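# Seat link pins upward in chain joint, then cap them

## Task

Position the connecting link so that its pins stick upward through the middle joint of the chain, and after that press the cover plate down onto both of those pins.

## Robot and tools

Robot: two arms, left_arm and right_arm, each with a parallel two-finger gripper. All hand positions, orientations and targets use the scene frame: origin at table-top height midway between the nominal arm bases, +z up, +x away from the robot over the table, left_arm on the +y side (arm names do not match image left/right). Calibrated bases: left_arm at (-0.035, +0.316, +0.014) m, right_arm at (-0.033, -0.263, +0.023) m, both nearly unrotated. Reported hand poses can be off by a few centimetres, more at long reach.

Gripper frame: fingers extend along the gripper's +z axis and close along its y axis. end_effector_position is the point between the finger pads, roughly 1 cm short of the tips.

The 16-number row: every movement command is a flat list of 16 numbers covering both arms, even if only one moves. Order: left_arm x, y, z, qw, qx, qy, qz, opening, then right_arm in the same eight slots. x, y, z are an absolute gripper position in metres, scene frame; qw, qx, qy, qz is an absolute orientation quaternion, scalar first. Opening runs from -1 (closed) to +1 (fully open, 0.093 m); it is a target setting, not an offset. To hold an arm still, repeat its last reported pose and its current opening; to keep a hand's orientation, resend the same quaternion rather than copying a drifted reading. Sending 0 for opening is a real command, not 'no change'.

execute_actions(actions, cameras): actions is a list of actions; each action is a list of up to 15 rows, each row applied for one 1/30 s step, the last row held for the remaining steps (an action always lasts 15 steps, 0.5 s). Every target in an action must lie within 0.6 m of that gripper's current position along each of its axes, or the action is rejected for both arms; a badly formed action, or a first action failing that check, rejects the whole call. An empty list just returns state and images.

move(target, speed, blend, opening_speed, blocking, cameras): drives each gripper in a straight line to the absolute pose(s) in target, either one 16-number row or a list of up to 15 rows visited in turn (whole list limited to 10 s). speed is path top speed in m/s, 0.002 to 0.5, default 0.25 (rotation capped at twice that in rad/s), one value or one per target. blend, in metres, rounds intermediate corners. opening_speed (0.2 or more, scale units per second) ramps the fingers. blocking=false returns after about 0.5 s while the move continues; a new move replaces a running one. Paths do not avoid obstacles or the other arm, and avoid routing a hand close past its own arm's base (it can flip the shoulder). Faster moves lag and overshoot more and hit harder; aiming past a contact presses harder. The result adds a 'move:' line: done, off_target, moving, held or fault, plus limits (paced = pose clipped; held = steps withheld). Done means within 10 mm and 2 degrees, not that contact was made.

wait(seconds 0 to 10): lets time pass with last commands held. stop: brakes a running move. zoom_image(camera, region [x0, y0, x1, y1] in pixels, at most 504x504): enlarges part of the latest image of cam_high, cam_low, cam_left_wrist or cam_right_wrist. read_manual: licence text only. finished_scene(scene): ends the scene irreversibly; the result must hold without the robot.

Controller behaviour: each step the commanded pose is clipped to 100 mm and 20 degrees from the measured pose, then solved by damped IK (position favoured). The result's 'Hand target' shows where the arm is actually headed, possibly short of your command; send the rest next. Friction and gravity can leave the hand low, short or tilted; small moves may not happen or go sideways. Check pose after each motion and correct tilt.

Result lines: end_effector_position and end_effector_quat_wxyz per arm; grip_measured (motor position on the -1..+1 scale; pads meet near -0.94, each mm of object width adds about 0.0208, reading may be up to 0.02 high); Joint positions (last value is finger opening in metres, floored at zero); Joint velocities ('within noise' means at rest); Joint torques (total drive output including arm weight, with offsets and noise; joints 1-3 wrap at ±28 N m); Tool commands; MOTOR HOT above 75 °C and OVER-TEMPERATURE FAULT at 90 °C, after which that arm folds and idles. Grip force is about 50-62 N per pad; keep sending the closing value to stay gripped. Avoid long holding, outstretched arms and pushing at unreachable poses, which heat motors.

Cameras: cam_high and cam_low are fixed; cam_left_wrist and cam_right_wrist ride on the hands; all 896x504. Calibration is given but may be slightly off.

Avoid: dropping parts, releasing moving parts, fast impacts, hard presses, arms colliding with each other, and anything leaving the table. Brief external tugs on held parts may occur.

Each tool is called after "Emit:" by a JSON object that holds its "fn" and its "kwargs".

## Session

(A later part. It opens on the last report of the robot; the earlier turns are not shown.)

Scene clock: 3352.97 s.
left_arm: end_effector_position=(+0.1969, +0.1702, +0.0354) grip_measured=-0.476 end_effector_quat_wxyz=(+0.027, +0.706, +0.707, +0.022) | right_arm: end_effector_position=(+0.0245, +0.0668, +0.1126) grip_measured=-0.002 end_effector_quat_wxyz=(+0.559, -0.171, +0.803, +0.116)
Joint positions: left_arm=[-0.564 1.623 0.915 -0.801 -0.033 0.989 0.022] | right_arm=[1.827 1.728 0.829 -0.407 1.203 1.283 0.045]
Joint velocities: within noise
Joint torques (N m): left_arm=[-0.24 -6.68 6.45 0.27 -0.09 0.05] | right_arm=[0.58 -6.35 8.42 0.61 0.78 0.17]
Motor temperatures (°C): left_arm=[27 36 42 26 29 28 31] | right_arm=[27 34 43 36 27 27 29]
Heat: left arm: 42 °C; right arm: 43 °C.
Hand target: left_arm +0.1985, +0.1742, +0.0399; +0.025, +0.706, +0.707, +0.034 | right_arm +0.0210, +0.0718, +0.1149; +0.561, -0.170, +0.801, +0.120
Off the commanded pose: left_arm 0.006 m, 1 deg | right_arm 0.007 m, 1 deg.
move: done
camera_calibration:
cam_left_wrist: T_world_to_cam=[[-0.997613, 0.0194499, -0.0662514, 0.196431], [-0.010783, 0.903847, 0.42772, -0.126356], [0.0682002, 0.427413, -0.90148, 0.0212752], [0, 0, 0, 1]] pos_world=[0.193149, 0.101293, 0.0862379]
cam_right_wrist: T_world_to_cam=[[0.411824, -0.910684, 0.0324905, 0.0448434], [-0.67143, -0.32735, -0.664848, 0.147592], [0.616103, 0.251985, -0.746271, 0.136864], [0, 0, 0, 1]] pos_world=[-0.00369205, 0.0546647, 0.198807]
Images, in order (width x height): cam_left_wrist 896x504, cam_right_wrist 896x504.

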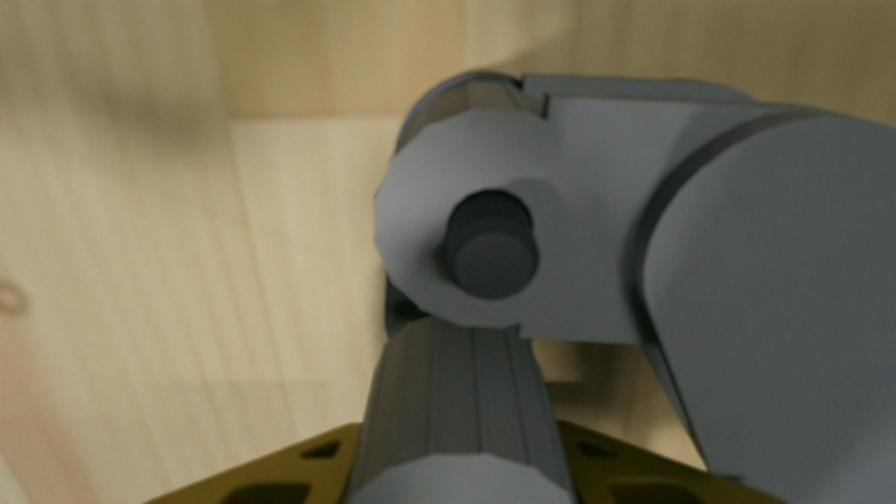

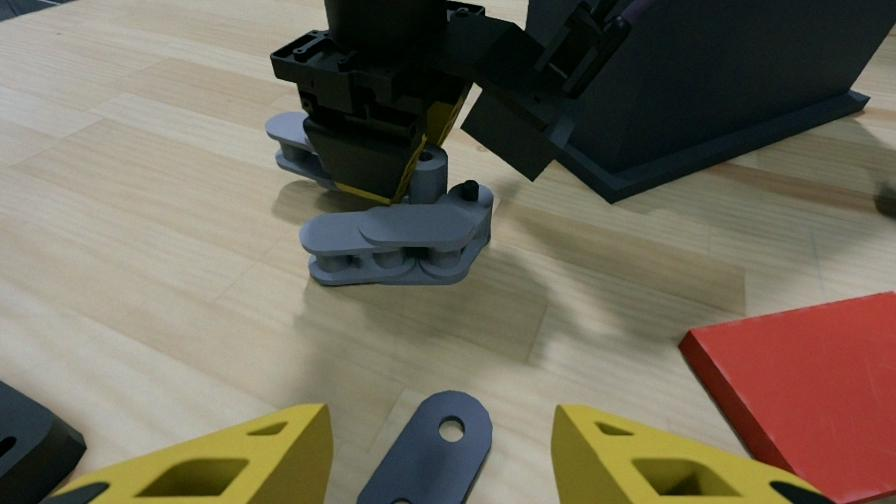

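Emit:
{"fn": "move", "kwargs": {"target": [0.1985,0.1742,0.045,0.0255,0.707,0.707,0.034,-0.6,0.021,0.072,0.115,0.5617,-0.1703,0.801,0.1197,0.0], "speed": 0.02, "cameras": ["cam_left_wrist","cam_right_wrist"]}}

Emit:
{"fn": "zoom_image", "kwargs": {"camera": "cam_right_wrist", "region": [260, 60, 540, 300]}}

Emit:
{"fn": "zoom_image", "kwargs": {"camera": "cam_right_wrist", "region": [370, 125, 510, 245]}}

Scene clock: 3391.70 s.
left_arm: end_effector_position=(+0.1966, +0.1704, +0.0354) grip_measured=-0.476 end_effector_quat_wxyz=(+0.026, +0.706, +0.707, +0.022) | right_arm: end_effector_position=(+0.0245, +0.0668, +0.1126) grip_measured=-0.002 end_effector_quat_wxyz=(+0.559, -0.171, +0.803, +0.116)
Joint positions: left_arm=[-0.564 1.623 0.915 -0.802 -0.033 0.989 0.022] | right_arm=[1.827 1.728 0.829 -0.407 1.203 1.283 0.045]
Joint velocities: within noise
Joint torques (N m): left_arm=[-0.23 -7.42 7.49 0.09 -0.07 0.04] | right_arm=[0.46 -6.39 8.35 0.74 0.75 0.17]
Motor temperatures (°C): left_arm=[27 37 42 25 29 28 31] | right_arm=[27 34 43 35 27 27 29]
Heat: left arm: 42 °C; right arm: 43 °C.
Hand target: left_arm +0.1985, +0.1742, +0.0447; +0.026, +0.706, +0.707, +0.034 | right_arm +0.0210, +0.0718, +0.1149; +0.561, -0.170, +0.801, +0.120
Off the commanded pose: left_arm 0.011 m, 1 deg | right_arm 0.007 m, 1 deg.
move: off_target (left_arm)
camera_calibration:
cam_left_wrist: T_world_to_cam=[[-0.997676, 0.0194912, -0.065285, 0.196167], [-0.0103736, 0.903578, 0.428298, -0.126544], [0.0673381, 0.42798, -0.901276, 0.0212766], [0, 0, 0, 1]] pos_world=[0.192966, 0.101413, 0.0861813]
cam_right_wrist: T_world_to_cam=[[0.411824, -0.910684, 0.0324905, 0.0448434], [-0.67143, -0.32735, -0.664848, 0.147592], [0.616103, 0.251985, -0.746271, 0.136864], [0, 0, 0, 1]] pos_world=[-0.00369205, 0.0546647, 0.198807]
Images, in order (width x height): cam_left_wrist 896x504, cam_right_wrist 896x504.

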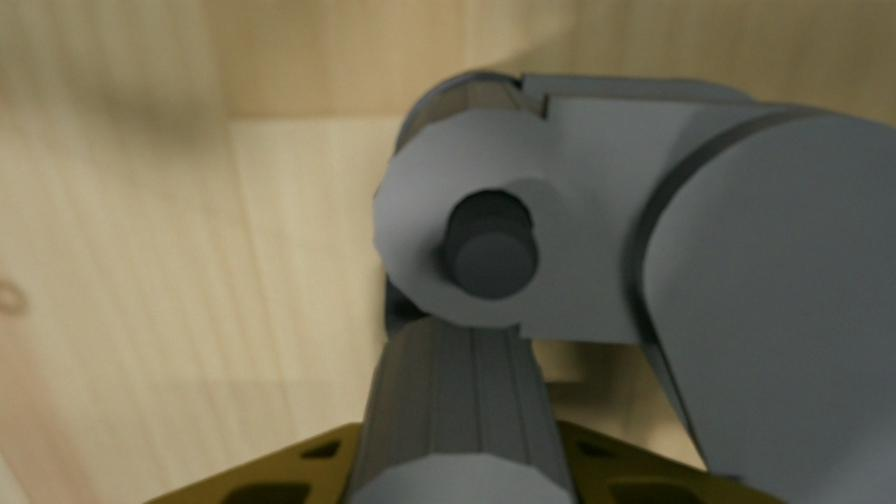

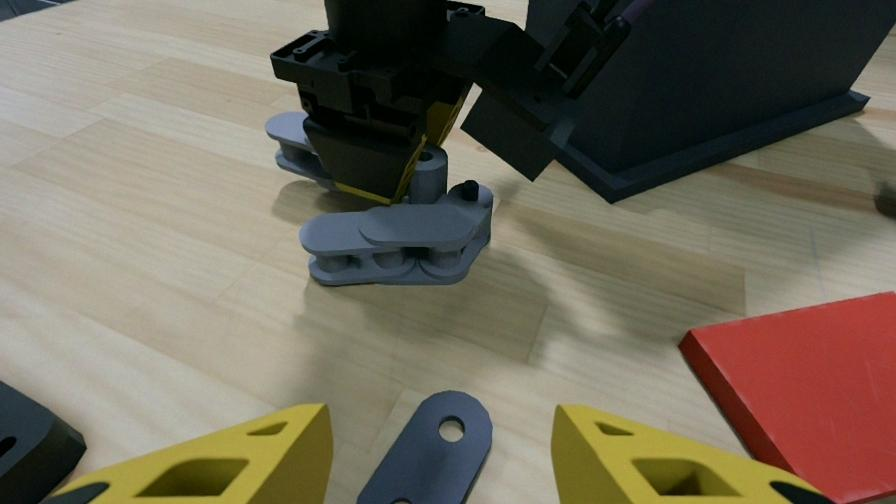

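Scaled by 1.800 from the camera's 896x504 image, which has a finer 1280x720 frame.

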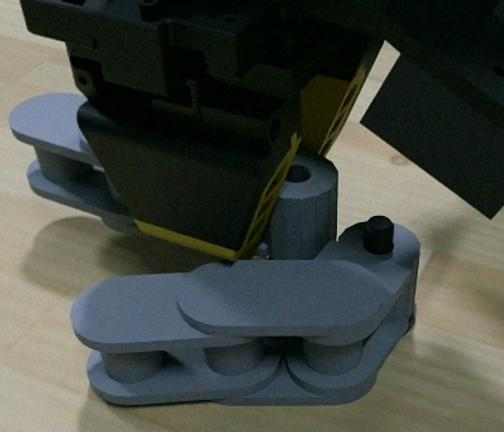

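Scaled by 3.600 from the camera's 896x504 image, which has a finer 1280x720 frame.

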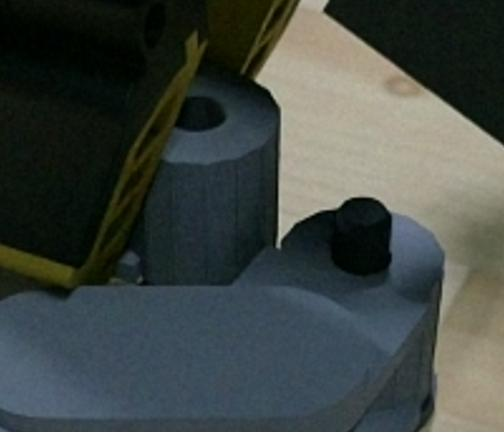

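Emit:
{"fn": "move", "kwargs": {"target": [0.1985,0.1735,0.052,0.0255,0.707,0.707,0.034,-0.6,0.021,0.072,0.115,0.5617,-0.1703,0.801,0.1197,0.0], "speed": 0.02, "cameras": ["cam_left_wrist","cam_right_wrist"]}}

Emit:
{"fn": "zoom_image", "kwargs": {"camera": "cam_right_wrist", "region": [370, 95, 510, 215]}}

Scene clock: 3413.43 s.
left_arm: end_effector_position=(+0.1921, +0.1739, +0.0365) grip_measured=-0.476 end_effector_quat_wxyz=(+0.013, +0.706, +0.707, +0.021) | right_arm: end_effector_position=(+0.0245, +0.0668, +0.1126) grip_measured=-0.002 end_effector_quat_wxyz=(+0.559, -0.171, +0.803, +0.116)
Joint positions: left_arm=[-0.564 1.623 0.921 -0.835 -0.035 0.989 0.022] | right_arm=[1.827 1.728 0.829 -0.407 1.203 1.283 0.045]
Joint velocities: within noise
Joint torques (N m): left_arm=[-0.47 -8.24 8.59 0.13 -0.06 0.03] | right_arm=[0.53 -6.38 8.44 0.66 0.8 0.19]
Motor temperatures (°C): left_arm=[27 37 43 25 29 28 31] | right_arm=[27 34 43 34 27 27 29]
Heat: left arm: 43 °C; right arm: 43 °C.
Hand target: left_arm +0.1983, +0.1736, +0.0514; +0.026, +0.706, +0.707, +0.034 | right_arm +0.0210, +0.0718, +0.1149; +0.561, -0.170, +0.801, +0.120
Off the commanded pose: left_arm 0.017 m, 2 deg | right_arm 0.007 m, 1 deg.
move: off_target (left_arm)
camera_calibration:
cam_left_wrist: T_world_to_cam=[[-0.998806, 0.0202812, -0.0444546, 0.191], [-0.0015364, 0.896305, 0.443435, -0.131202], [0.0488382, 0.442973, -0.895204, 0.0217935], [0, 0, 0, 1]] pos_world=[0.189506, 0.104069, 0.0861798]
cam_right_wrist: T_world_to_cam=[[0.411824, -0.910684, 0.0324905, 0.0448434], [-0.67143, -0.32735, -0.664848, 0.147592], [0.616103, 0.251985, -0.746271, 0.136864], [0, 0, 0, 1]] pos_world=[-0.00369205, 0.0546647, 0.198807]
Images, in order (width x height): cam_left_wrist 896x504, cam_right_wrist 896x504.

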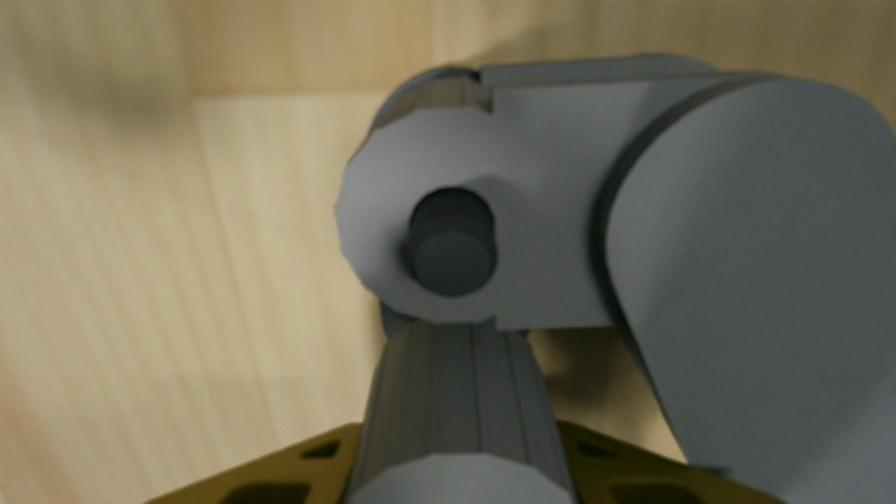

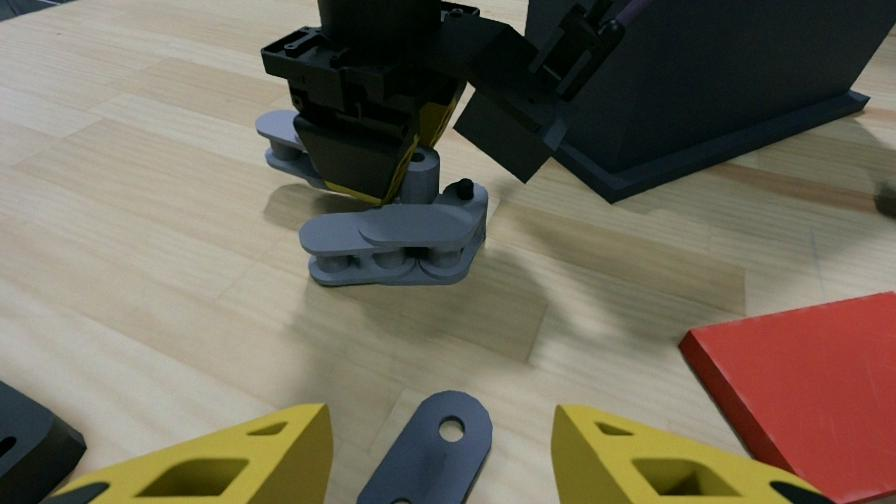

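Scaled by 3.600 from the camera's 896x504 image, which has a finer 1280x720 frame.

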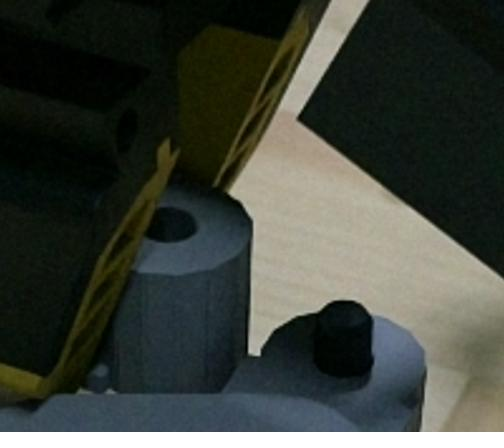

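Emit:
{"fn": "move", "kwargs": {"target": [0.1985,0.1735,0.036,0.0255,0.707,0.707,0.034,-0.6,0.021,0.072,0.115,0.5617,-0.1703,0.801,0.1197,0.0], "speed": 0.02, "cameras": ["cam_left_wrist","cam_right_wrist"]}}

Emit:
{"fn": "zoom_image", "kwargs": {"camera": "cam_right_wrist", "region": [370, 125, 510, 245]}}

Scene clock: 3460.87 s.
left_arm: end_effector_position=(+0.1946, +0.1728, +0.0352) grip_measured=-0.476 end_effector_quat_wxyz=(+0.019, +0.706, +0.707, +0.024) | right_arm: end_effector_position=(+0.0245, +0.0668, +0.1126) grip_measured=-0.002 end_effector_quat_wxyz=(+0.559, -0.171, +0.803, +0.116)
Joint positions: left_arm=[-0.564 1.623 0.915 -0.815 -0.038 0.989 0.022] | right_arm=[1.827 1.728 0.829 -0.407 1.203 1.283 0.045]
Joint velocities: within noise
Joint torques (N m): left_arm=[-0.44 -5.96 5.64 0.5 -0.04 0.02] | right_arm=[0.55 -6.35 8.5 0.66 0.78 0.15]
Motor temperatures (°C): left_arm=[27 39 46 25 29 28 31] | right_arm=[27 34 44 33 27 27 29]
Heat: left arm: 46 °C; right arm: 44 °C.
Hand target: left_arm +0.1985, +0.1736, +0.0361; +0.025, +0.706, +0.707, +0.034 | right_arm +0.0210, +0.0718, +0.1149; +0.561, -0.170, +0.801, +0.120
Off the commanded pose: left_arm 0.004 m, 1 deg | right_arm 0.007 m, 1 deg.
move: done
camera_calibration:
cam_left_wrist: T_world_to_cam=[[-0.998136, 0.0199019, -0.0576868, 0.193848], [-0.00745033, 0.898508, 0.438895, -0.128814], [0.0605668, 0.438507, -0.896685, 0.0195708], [0, 0, 0, 1]] pos_world=[0.191341, 0.103301, 0.0852673]
cam_right_wrist: T_world_to_cam=[[0.411824, -0.910684, 0.0324905, 0.0448434], [-0.67143, -0.32735, -0.664848, 0.147592], [0.616103, 0.251985, -0.746271, 0.136864], [0, 0, 0, 1]] pos_world=[-0.00369205, 0.0546647, 0.198807]
Images, in order (width x height): cam_left_wrist 896x504, cam_right_wrist 896x504.

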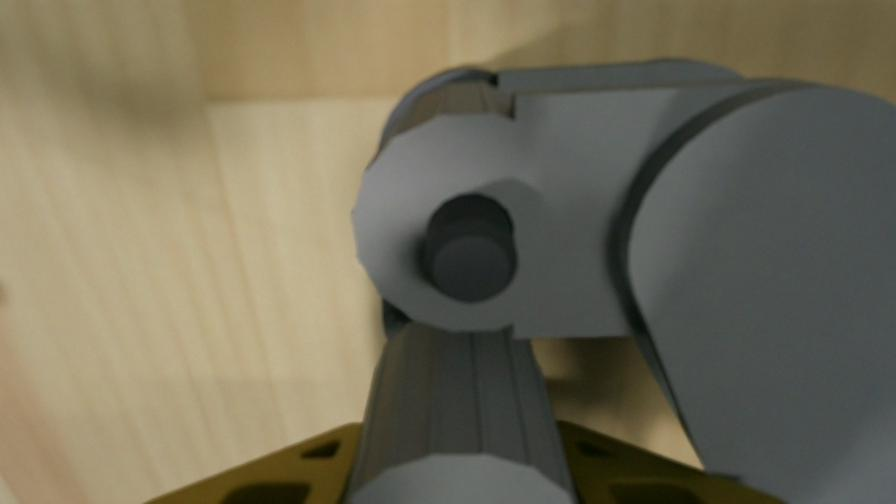

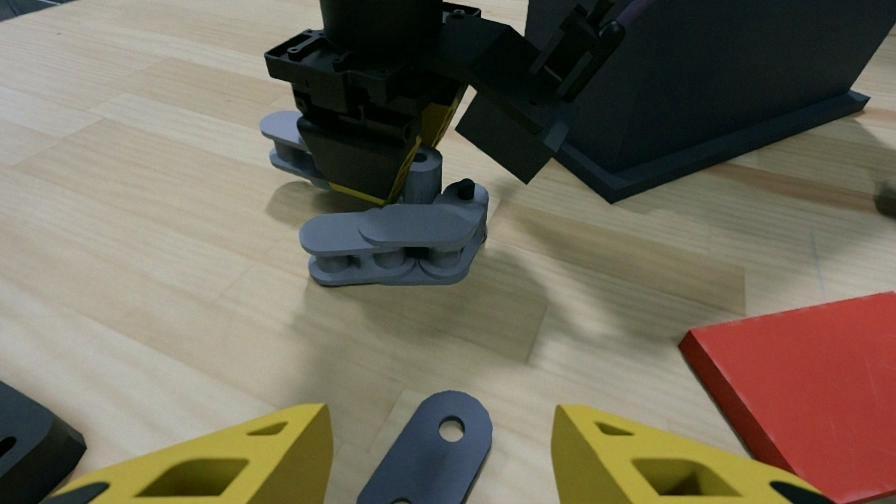

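Scaled by 3.600 from the camera's 896x504 image, which has a finer 1280x720 frame.

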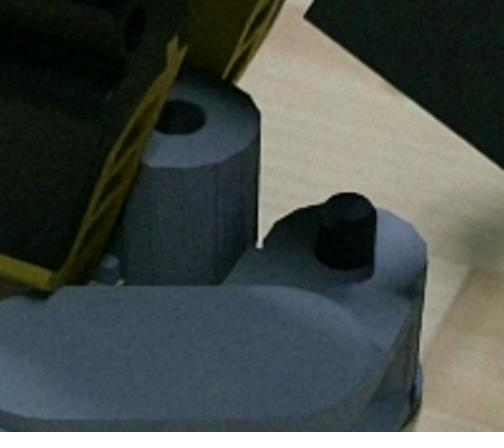

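Emit:
{"fn": "move", "kwargs": {"target": [0.1985,0.1733,0.029,0.0255,0.707,0.707,0.034,-0.6,0.021,0.072,0.115,0.5617,-0.1703,0.801,0.1197,0.0], "speed": 0.02, "cameras": ["cam_left_wrist","cam_right_wrist"]}}

Emit:
{"fn": "zoom_image", "kwargs": {"camera": "cam_right_wrist", "region": [370, 125, 510, 245]}}

Scene clock: 3472.63 s.
left_arm: end_effector_position=(+0.1966, +0.1715, +0.0330) grip_measured=-0.476 end_effector_quat_wxyz=(+0.027, +0.706, +0.707, +0.025) | right_arm: end_effector_position=(+0.0245, +0.0668, +0.1126) grip_measured=-0.002 end_effector_quat_wxyz=(+0.559, -0.171, +0.803, +0.116)
Joint positions: left_arm=[-0.564 1.623 0.904 -0.789 -0.038 0.989 0.022] | right_arm=[1.827 1.728 0.829 -0.407 1.203 1.283 0.045]
Joint velocities: within noise
Joint torques (N m): left_arm=[-0.49 -4.82 5.18 0.59 -0.05 0.01] | right_arm=[0.55 -6.23 8.42 0.64 0.78 0.18]
Motor temperatures (°C): left_arm=[27 38 45 25 29 28 31] | right_arm=[27 35 44 33 27 27 29]
Heat: left arm: 45 °C; right arm: 44 °C.
Hand target: left_arm +0.1984, +0.1734, +0.0290; +0.025, +0.706, +0.707, +0.034 | right_arm +0.0210, +0.0718, +0.1149; +0.561, -0.170, +0.801, +0.120
Off the commanded pose: left_arm 0.005 m, 1 deg | right_arm 0.007 m, 1 deg.
move: done
camera_calibration:
cam_left_wrist: T_world_to_cam=[[-0.997341, 0.0193793, -0.0702532, 0.196073], [-0.0128611, 0.902063, 0.431414, -0.125964], [0.0717332, 0.43117, -0.899415, 0.017203], [0, 0, 0, 1]] pos_world=[0.192697, 0.10241, 0.0835897]
cam_right_wrist: T_world_to_cam=[[0.411824, -0.910684, 0.0324905, 0.0448434], [-0.67143, -0.32735, -0.664848, 0.147592], [0.616103, 0.251985, -0.746271, 0.136864], [0, 0, 0, 1]] pos_world=[-0.00369205, 0.0546647, 0.198807]
Images, in order (width x height): cam_left_wrist 896x504, cam_right_wrist 896x504.

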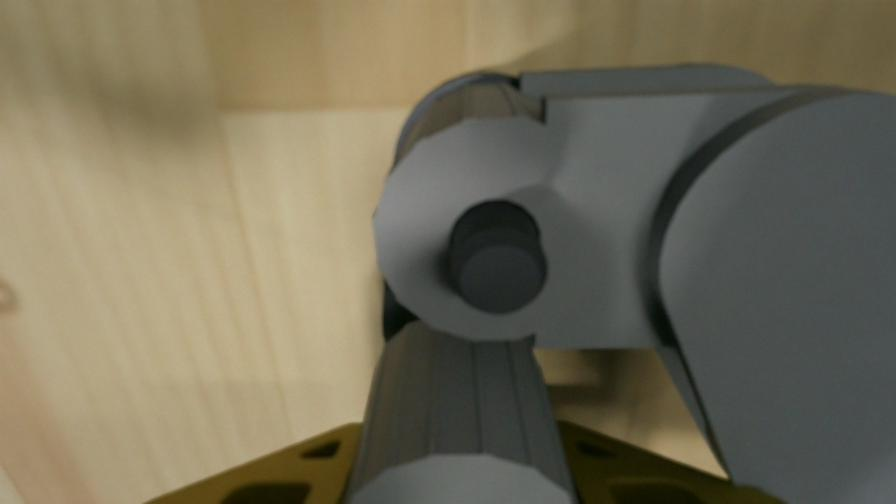

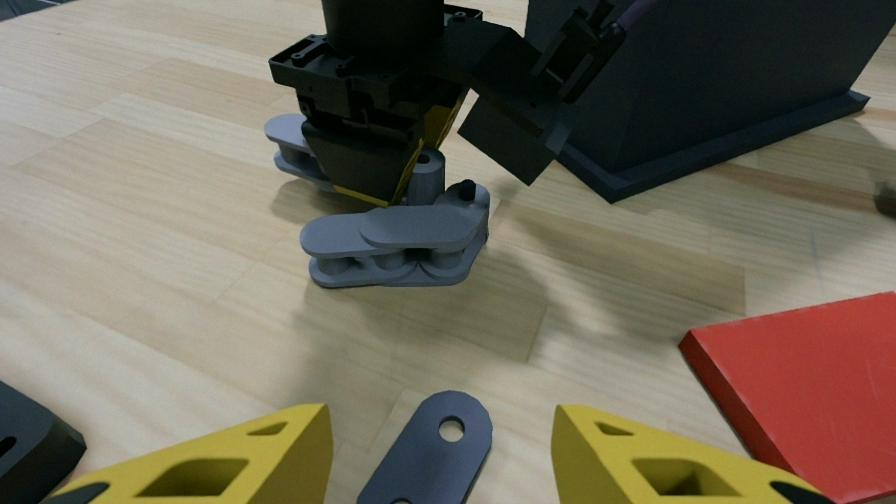

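Scaled by 3.600 from the camera's 896x504 image, which has a finer 1280x720 frame.

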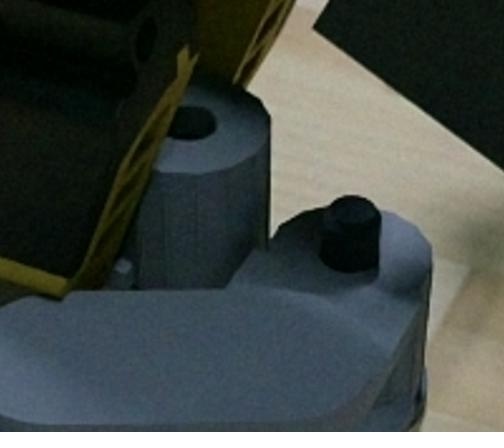

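Emit:
{"fn": "move", "kwargs": {"target": [0.1985,0.1733,0.029,0.0255,0.707,0.707,0.034,-0.1,0.021,0.072,0.115,0.5617,-0.1703,0.801,0.1197,0.0], "speed": 0.02, "opening_speed": 0.3, "cameras": ["cam_left_wrist","cam_right_wrist"]}}

Emit:
{"fn": "zoom_image", "kwargs": {"camera": "cam_right_wrist", "region": [260, 80, 540, 320]}}

Scene clock: 3558.43 s.
left_arm: end_effector_position=(+0.2011, +0.1730, +0.0331) grip_measured=-0.102 end_effector_quat_wxyz=(+0.030, +0.705, +0.707, +0.037) | right_arm: end_effector_position=(+0.0245, +0.0668, +0.1127) grip_measured=-0.002 end_effector_quat_wxyz=(+0.560, -0.171, +0.803, +0.116)
Joint positions: left_arm=[-0.564 1.624 0.904 -0.777 -0.06 0.989 0.04] | right_arm=[1.827 1.728 0.829 -0.407 1.203 1.283 0.045]
Joint velocities: within noise
Joint torques (N m): left_arm=[-0.53 -4.94 5.12 0.49 0.16 0.02] | right_arm=[0.49 -6.27 8.57 0.64 0.79 0.2]
Motor temperatures (°C): left_arm=[27 35 41 26 29 28 31] | right_arm=[27 35 44 32 27 27 29]
Heat: left arm: 41 °C; right arm: 44 °C.
Hand target: left_arm +0.1984, +0.1734, +0.0290; +0.025, +0.706, +0.707, +0.034 | right_arm +0.0211, +0.0718, +0.1150; +0.562, -0.170, +0.801, +0.120
Off the commanded pose: left_arm 0.005 m, 1 deg | right_arm 0.007 m, 1 deg.
move: done
camera_calibration:
cam_left_wrist: T_world_to_cam=[[-0.995633, 0.0188587, -0.0914287, 0.200938], [-0.0235713, 0.896864, 0.441678, -0.124546], [0.0903286, 0.441904, -0.892503, 0.0105199], [0, 0, 0, 1]] pos_world=[0.196175, 0.103262, 0.0827697]
cam_right_wrist: T_world_to_cam=[[0.411722, -0.910729, 0.0325308, 0.0448244], [-0.67123, -0.327207, -0.665121, 0.147662], [0.616389, 0.252009, -0.746027, 0.136856], [0, 0, 0, 1]] pos_world=[-0.00369663, 0.05465, 0.198854]
Images, in order (width x height): cam_left_wrist 896x504, cam_right_wrist 896x504.

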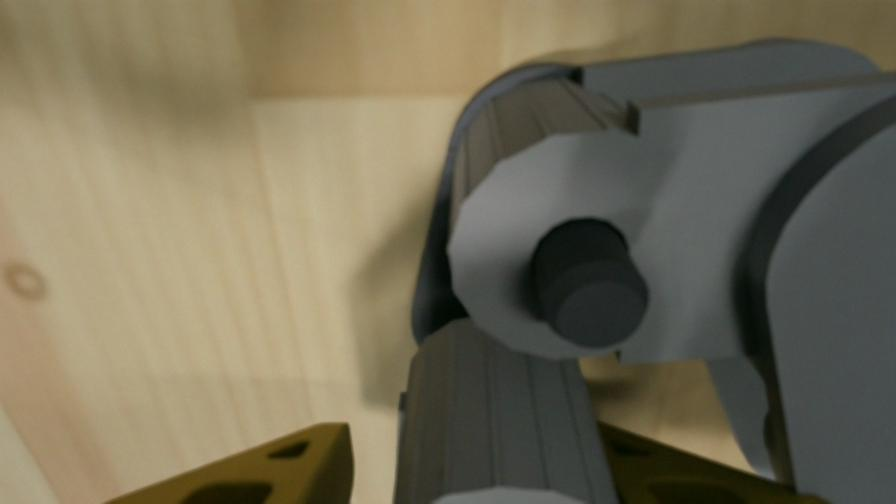

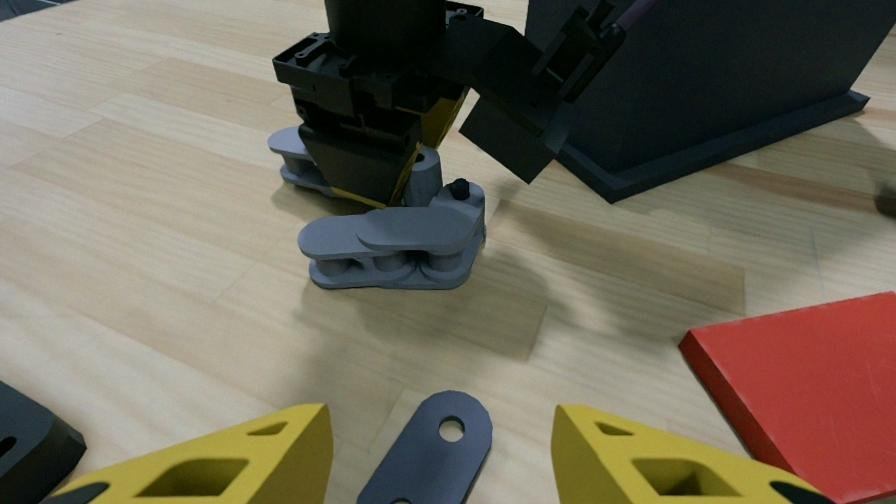

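Scaled by 1.800 from the camera's 896x504 image, which has a finer 1280x720 frame.

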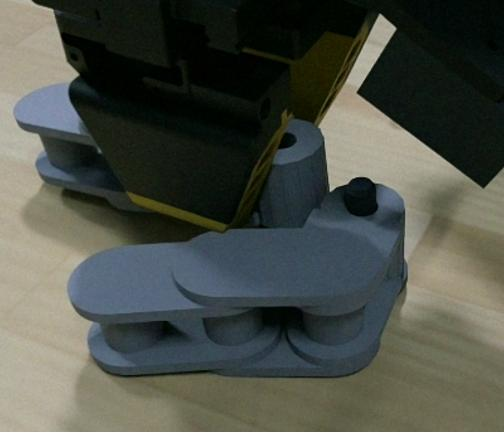

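Emit:
{"fn": "move", "kwargs": {"target": [0.2005,0.1725,0.055,0.0255,0.707,0.707,0.034,0.0,0.021,0.072,0.115,0.5617,-0.1703,0.801,0.1197,0.0], "speed": 0.04, "cameras": ["cam_left_wrist","cam_right_wrist"]}}

Emit:
{"fn": "zoom_image", "kwargs": {"camera": "cam_right_wrist", "region": [260, 80, 540, 320]}}

Scene clock: 3566.53 s.
left_arm: end_effector_position=(+0.1954, +0.1771, +0.0447) grip_measured=-0.002 end_effector_quat_wxyz=(+0.009, +0.706, +0.707, +0.034) | right_arm: end_effector_position=(+0.0245, +0.0668, +0.1127) grip_measured=-0.002 end_effector_quat_wxyz=(+0.560, -0.171, +0.803, +0.116)
Joint positions: left_arm=[-0.564 1.615 0.947 -0.871 -0.062 0.989 0.045] | right_arm=[1.827 1.728 0.829 -0.407 1.203 1.283 0.045]
Joint velocities: within noise
Joint torques (N m): left_arm=[-0.32 -7.31 7.99 0.31 0.17 0.03] | right_arm=[0.46 -6.09 8.51 0.62 0.79 0.21]
Motor temperatures (°C): left_arm=[27 36 41 26 29 28 31] | right_arm=[27 35 44 32 27 27 29]
Heat: left arm: 41 °C; right arm: 44 °C.
Hand target: left_arm +0.2005, +0.1726, +0.0550; +0.026, +0.706, +0.707, +0.034 | right_arm +0.0211, +0.0718, +0.1150; +0.562, -0.170, +0.801, +0.120
Off the commanded pose: left_arm 0.012 m, 2 deg | right_arm 0.007 m, 1 deg.
move: off_target (left_arm)
camera_calibration:
cam_left_wrist: T_world_to_cam=[[-0.998161, 0.0205867, -0.0570196, 0.194966], [-0.0082488, 0.885703, 0.464179, -0.13546], [0.0600584, 0.463795, -0.883904, 0.0211828], [0, 0, 0, 1]] pos_world=[0.192218, 0.106139, 0.092718]
cam_right_wrist: T_world_to_cam=[[0.411722, -0.910729, 0.0325308, 0.0448244], [-0.67123, -0.327207, -0.665121, 0.147662], [0.616389, 0.252009, -0.746027, 0.136856], [0, 0, 0, 1]] pos_world=[-0.00369663, 0.05465, 0.198854]
Images, in order (width x height): cam_left_wrist 896x504, cam_right_wrist 896x504.

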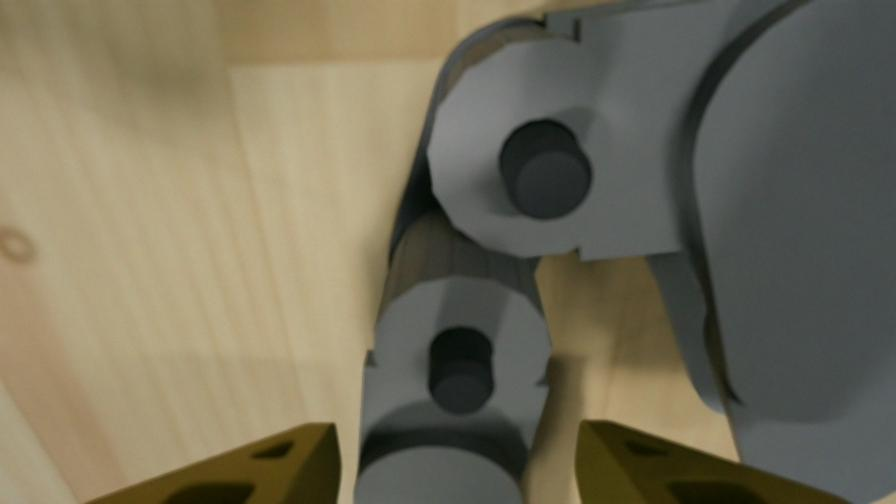

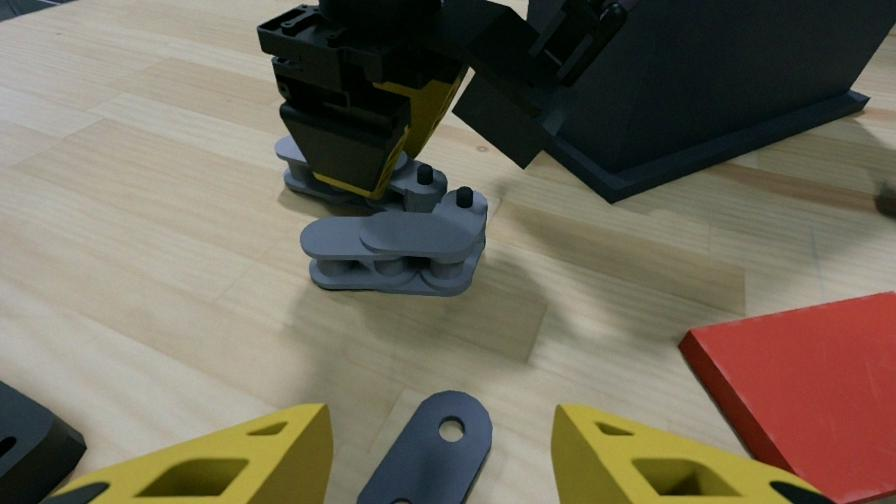

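Scaled by 1.800 from the camera's 896x504 image, which has a finer 1280x720 frame.

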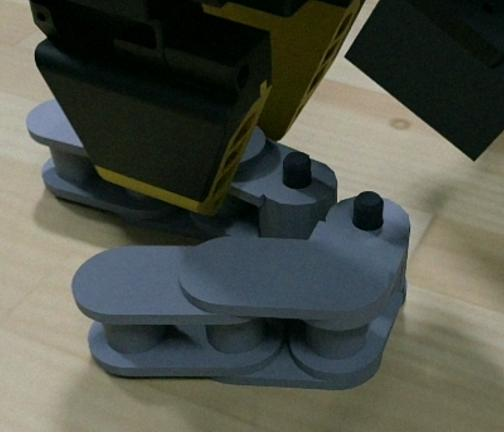

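Emit:
{"fn": "move", "kwargs": {"target": [[0.2005,0.1725,0.09,0.0255,0.707,0.707,0.034,0.1,0.021,0.072,0.115,0.5617,-0.1703,0.801,0.1197,0.0],[0.1905,0.1705,0.14,0.006,0.7071,0.7071,0.006,0.1,0.021,0.072,0.115,0.5617,-0.1703,0.801,0.1197,0.0]], "speed": 0.08, "cameras": ["cam_left_wrist","cam_right_wrist","cam_high"]}}

Emit:
{"fn": "zoom_image", "kwargs": {"camera": "cam_left_wrist", "region": [300, 200, 700, 500]}}

Emit:
{"fn": "zoom_image", "kwargs": {"camera": "cam_high", "region": [300, 280, 500, 480]}}

Scene clock: 3579.70 s.
left_arm: end_effector_position=(+0.1886, +0.1739, +0.1295) grip_measured=+0.098 end_effector_quat_wxyz=(-0.011, +0.707, +0.707, +0.010) | right_arm: end_effector_position=(+0.0245, +0.0668, +0.1127) grip_measured=-0.002 end_effector_quat_wxyz=(+0.560, -0.171, +0.803, +0.116)
Joint positions: left_arm=[-0.564 1.562 1.244 -1.27 -0.024 0.989 0.05] | right_arm=[1.827 1.728 0.829 -0.407 1.203 1.283 0.045]
Joint velocities: within noise
Joint torques (N m): left_arm=[-0.09 -7.09 8.55 0.19 0.28 0.05] | right_arm=[0.57 -6.3 8.36 0.63 0.74 0.23]
Motor temperatures (°C): left_arm=[27 38 44 26 29 28 30] | right_arm=[27 35 44 32 27 27 29]
Heat: left arm: 44 °C; right arm: 44 °C.
Hand target: left_arm +0.1905, +0.1707, +0.1399; +0.006, +0.707, +0.707, +0.006 | right_arm +0.0211, +0.0718, +0.1150; +0.562, -0.170, +0.801, +0.120
Off the commanded pose: left_arm 0.011 m, 2 deg | right_arm 0.007 m, 1 deg.
move: off_target (left_arm)
camera_calibration:
cam_left_wrist: T_world_to_cam=[[-0.999773, 0.020743, 0.00490706, 0.185272], [0.0206781, 0.887949, 0.459477, -0.177303], [0.00517373, 0.459474, -0.888176, 0.109662], [0, 0, 0, 1]] pos_world=[0.188329, 0.103206, 0.177957]
cam_right_wrist: T_world_to_cam=[[0.411722, -0.910729, 0.0325308, 0.0448244], [-0.67123, -0.327207, -0.665121, 0.147662], [0.616389, 0.252009, -0.746027, 0.136856], [0, 0, 0, 1]] pos_world=[-0.00369663, 0.05465, 0.198854]
Images, in order (width x height): cam_high 896x504, cam_left_wrist 896x504, cam_right_wrist 896x504.

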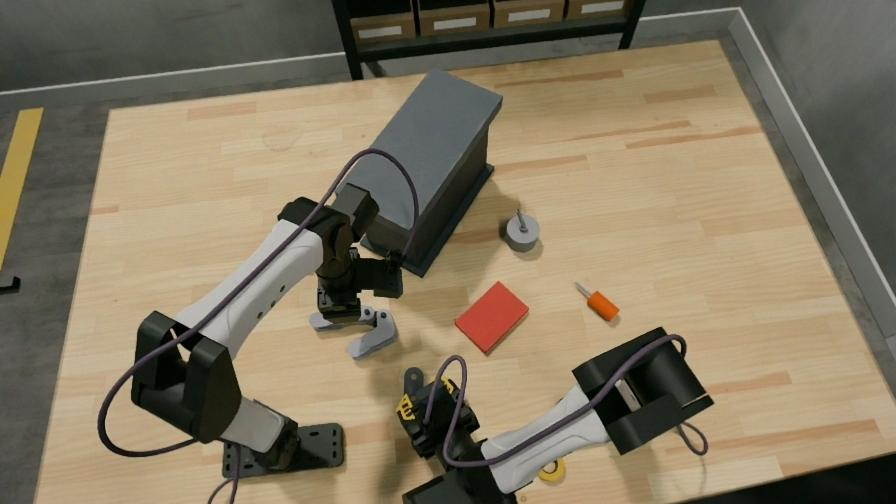

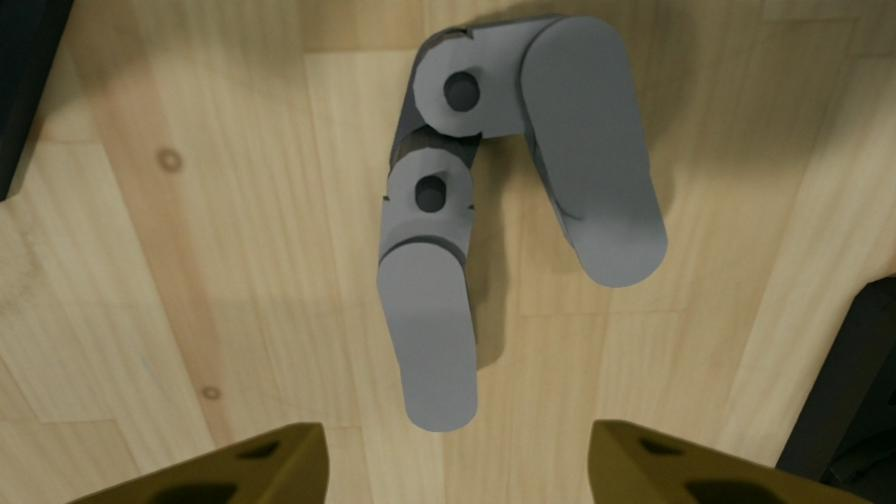

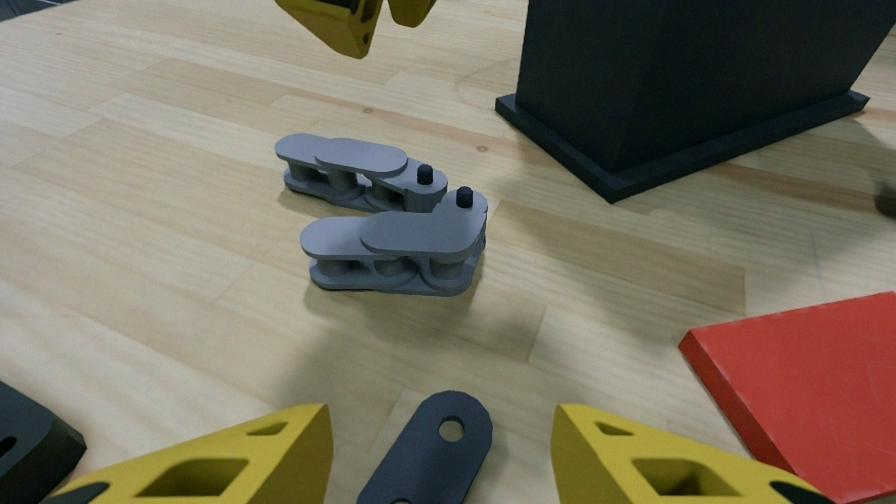

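Scaled by 1.260 from the camera's 896x504 image, which has a finer 1280x720 frame.

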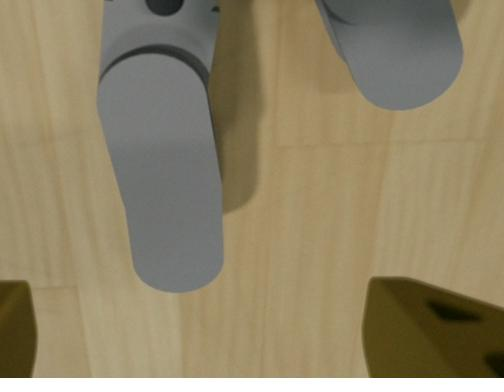

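Scaled by 2.520 from the camera's 896x504 image, which has a finer 1280x720 frame.

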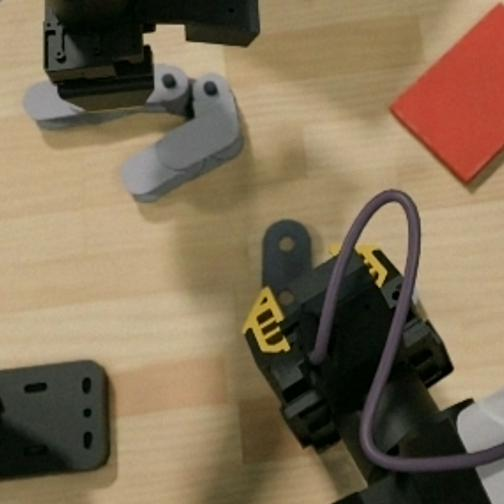

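Emit:
{"fn": "move", "kwargs": {"target": [[0.1905,0.1705,0.16,0.006,0.7071,0.7071,0.006,0.1,0.06,0.02,0.16,0.516,-0.359,0.736,0.252,0.0],[0.1905,0.1705,0.16,0.006,0.7071,0.7071,0.006,0.1,0.14,-0.12,0.16,0.516,-0.359,0.736,0.252,0.0]], "speed": 0.15, "blend": 0.02, "cameras": ["cam_high","cam_right_wrist"]}}

Emit:
{"fn": "zoom_image", "kwargs": {"camera": "cam_high", "region": [300, 280, 500, 480]}}

Scene clock: 3616.00 s.
left_arm: end_effector_position=(+0.1886, +0.1738, +0.1491) grip_measured=+0.098 end_effector_quat_wxyz=(-0.012, +0.707, +0.707, +0.010) | right_arm: end_effector_position=(+0.1404, -0.1196, +0.1545) grip_measured=-0.002 end_effector_quat_wxyz=(+0.516, -0.357, +0.737, +0.251)
Joint positions: left_arm=[-0.564 1.562 1.321 -1.35 -0.024 0.989 0.05] | right_arm=[0.19 0.23 0.175 -0.374 -0.611 -0.254 0.045]
Joint velocities: within noise
Joint torques (N m): left_arm=[-0.06 -7.02 8.72 0.19 0.29 0.05] | right_arm=[-0.99 1.91 10.88 2.15 -0.16 0.02]
Motor temperatures (°C): left_arm=[27 37 49 25 29 28 29] | right_arm=[27 35 44 32 27 27 29]
Heat: left arm: 49 °C; right arm: 44 °C.
Hand target: left_arm +0.1904, +0.1707, +0.1598; +0.006, +0.707, +0.707, +0.006 | right_arm +0.1401, -0.1198, +0.1599; +0.516, -0.359, +0.736, +0.252
Off the commanded pose: left_arm 0.012 m, 2 deg | right_arm 0.005 m, 0 deg.
move: off_target (left_arm)
camera_calibration:
cam_right_wrist: T_world_to_cam=[[0.789951, -0.612666, 0.0248707, -0.190235], [-0.44185, -0.596893, -0.669692, 0.128543], [0.425142, 0.518034, -0.742223, 0.201743], [0, 0, 0, 1]] pos_world=[0.121303, -0.144334, 0.240554]
Images, in order (width x height): cam_high 896x504, cam_right_wrist 896x504.

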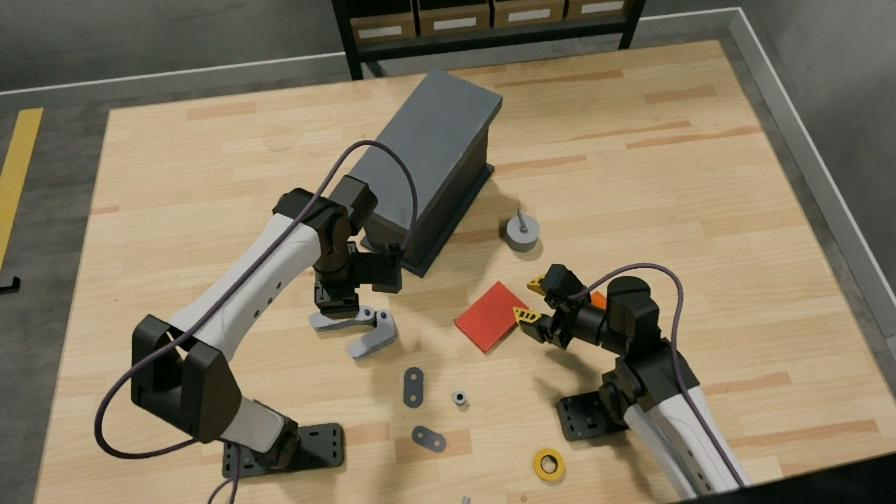

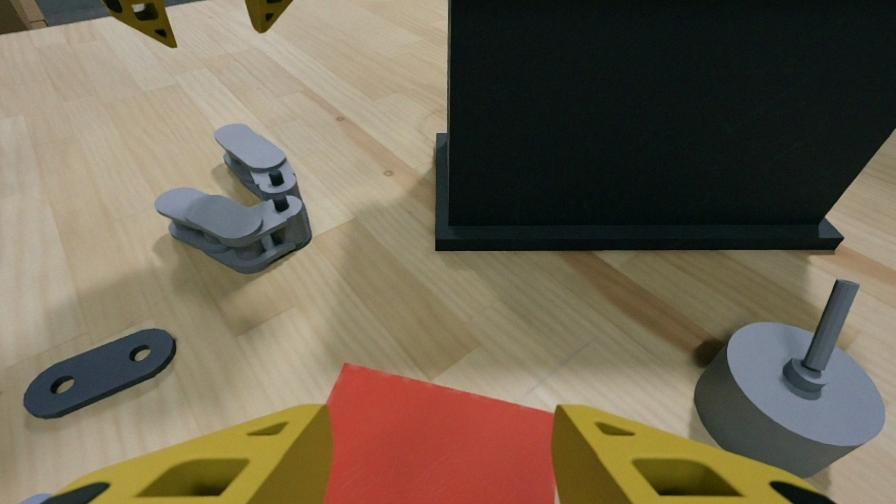

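Scaled by 2.520 from the camera's 896x504 image, which has a finer 1280x720 frame.

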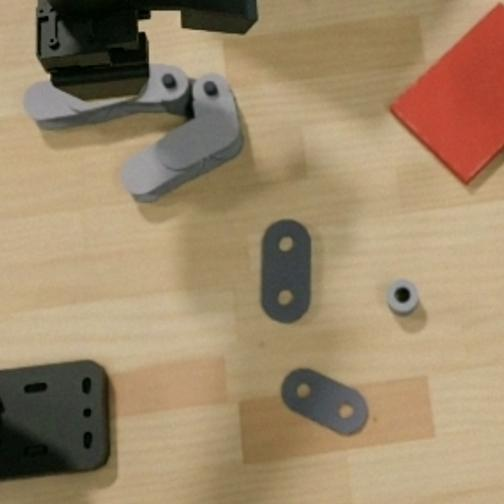

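Emit:
{"fn": "move", "kwargs": {"target": [[0.142,0.142,0.16,0,0.7716,0.636,0,0.3,0.14,-0.12,0.16,0.516,-0.359,0.736,0.252,0.0],[0.071,0.092,0.16,0,0.823,0.568,0,0.3,0.14,-0.12,0.16,0.516,-0.359,0.736,0.252,0.0],[-0.015,0.075,0.15,0,0.8638,0.5038,0,0.3,0.14,-0.12,0.16,0.516,-0.359,0.736,0.252,0.0]], "speed": 0.15, "blend": 0.03, "cameras": ["cam_high","cam_left_wrist","cam_right_wrist"]}}

Scene clock: 3658.83 s.
left_arm: end_effector_position=(-0.0127, +0.0761, +0.1487) grip_measured=+0.298 end_effector_quat_wxyz=(-0.007, +0.865, +0.502, +0.007) | right_arm: end_effector_position=(+0.1402, -0.1195, +0.1543) grip_measured=-0.002 end_effector_quat_wxyz=(+0.515, -0.357, +0.737, +0.252)
Joint positions: left_arm=[-1.466 1.469 1.232 -1.353 -0.007 0.607 0.06] | right_arm=[0.19 0.231 0.175 -0.375 -0.611 -0.255 0.045]
Joint velocities: within noise
Joint torques (N m): left_arm=[-0.77 -5.87 5.94 0.41 0.19 -0.11] | right_arm=[-0.94 1.88 10.67 2.21 -0.19 0.03]
Motor temperatures (°C): left_arm=[27 38 50 25 29 28 29] | right_arm=[27 32 49 35 27 27 29]
Heat: left arm: 50 °C; right arm: 49 °C.
Hand target: left_arm -0.0150, +0.0750, +0.1500; +0.000, +0.864, +0.504, +0.000 | right_arm +0.1402, -0.1199, +0.1599; +0.516, -0.359, +0.736, +0.252
Off the commanded pose: left_arm 0.003 m, 1 deg | right_arm 0.006 m, 0 deg.
move: done
camera_calibration:
cam_left_wrist: T_world_to_cam=[[-0.856996, 0.51526, 0.00807798, -0.0503066], [0.463213, 0.763373, 0.450218, -0.07861], [0.225812, 0.389577, -0.892882, 0.181502], [0, 0, 0, 1]] pos_world=[-0.0476847, 0.0152209, 0.197858]
cam_right_wrist: T_world_to_cam=[[0.79055, -0.611901, 0.0246324, -0.190025], [-0.441698, -0.597593, -0.669168, 0.128209], [0.424185, 0.518131, -0.742703, 0.201852], [0, 0, 0, 1]] pos_world=[0.121231, -0.144246, 0.24039]
Images, in order (width x height): cam_high 896x504, cam_left_wrist 896x504, cam_right_wrist 896x504.

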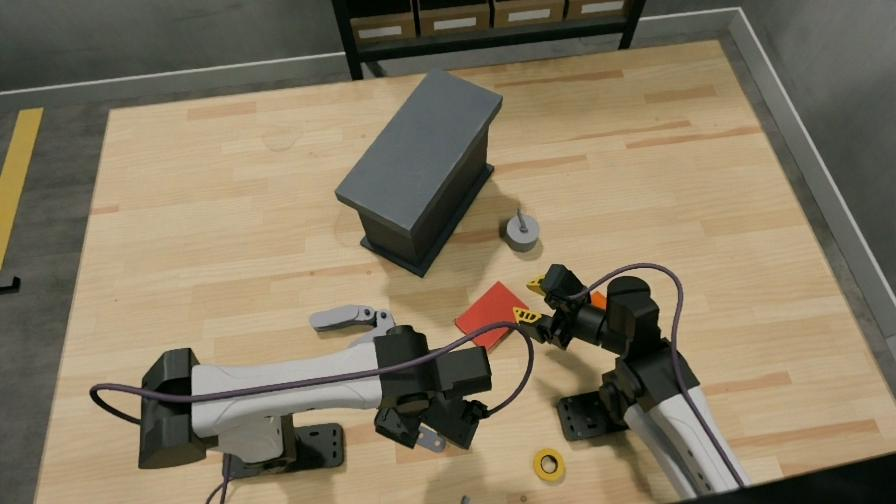

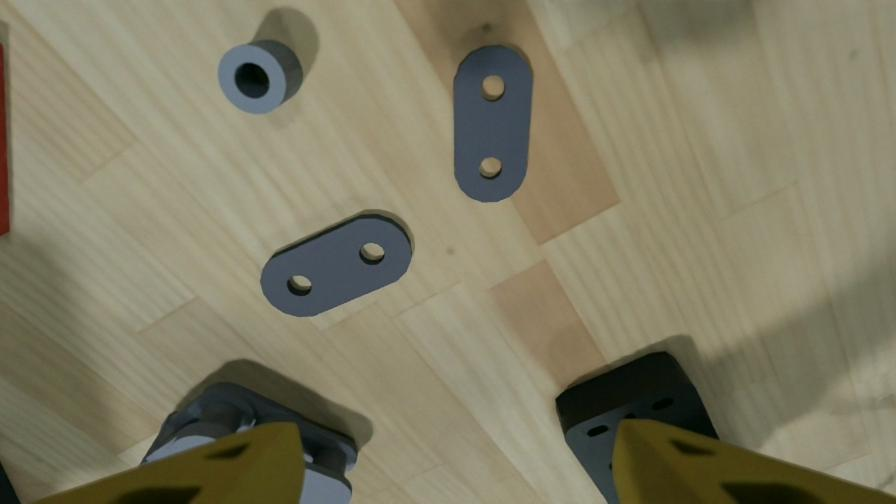

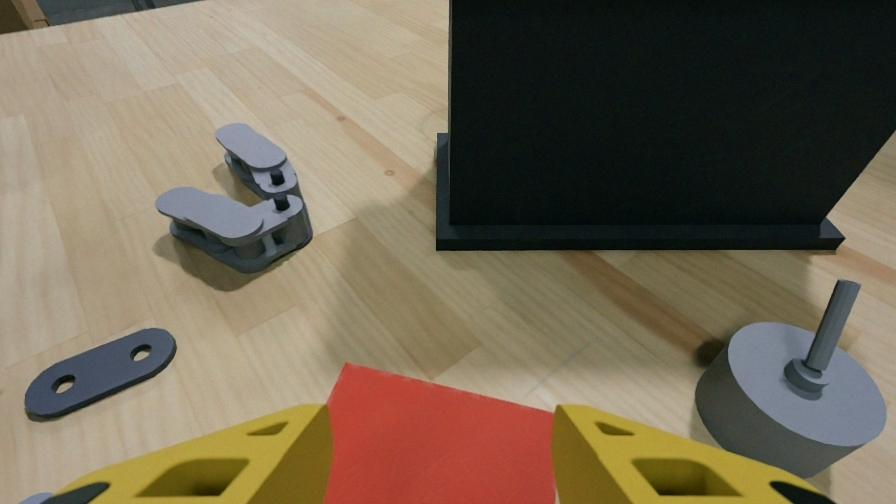

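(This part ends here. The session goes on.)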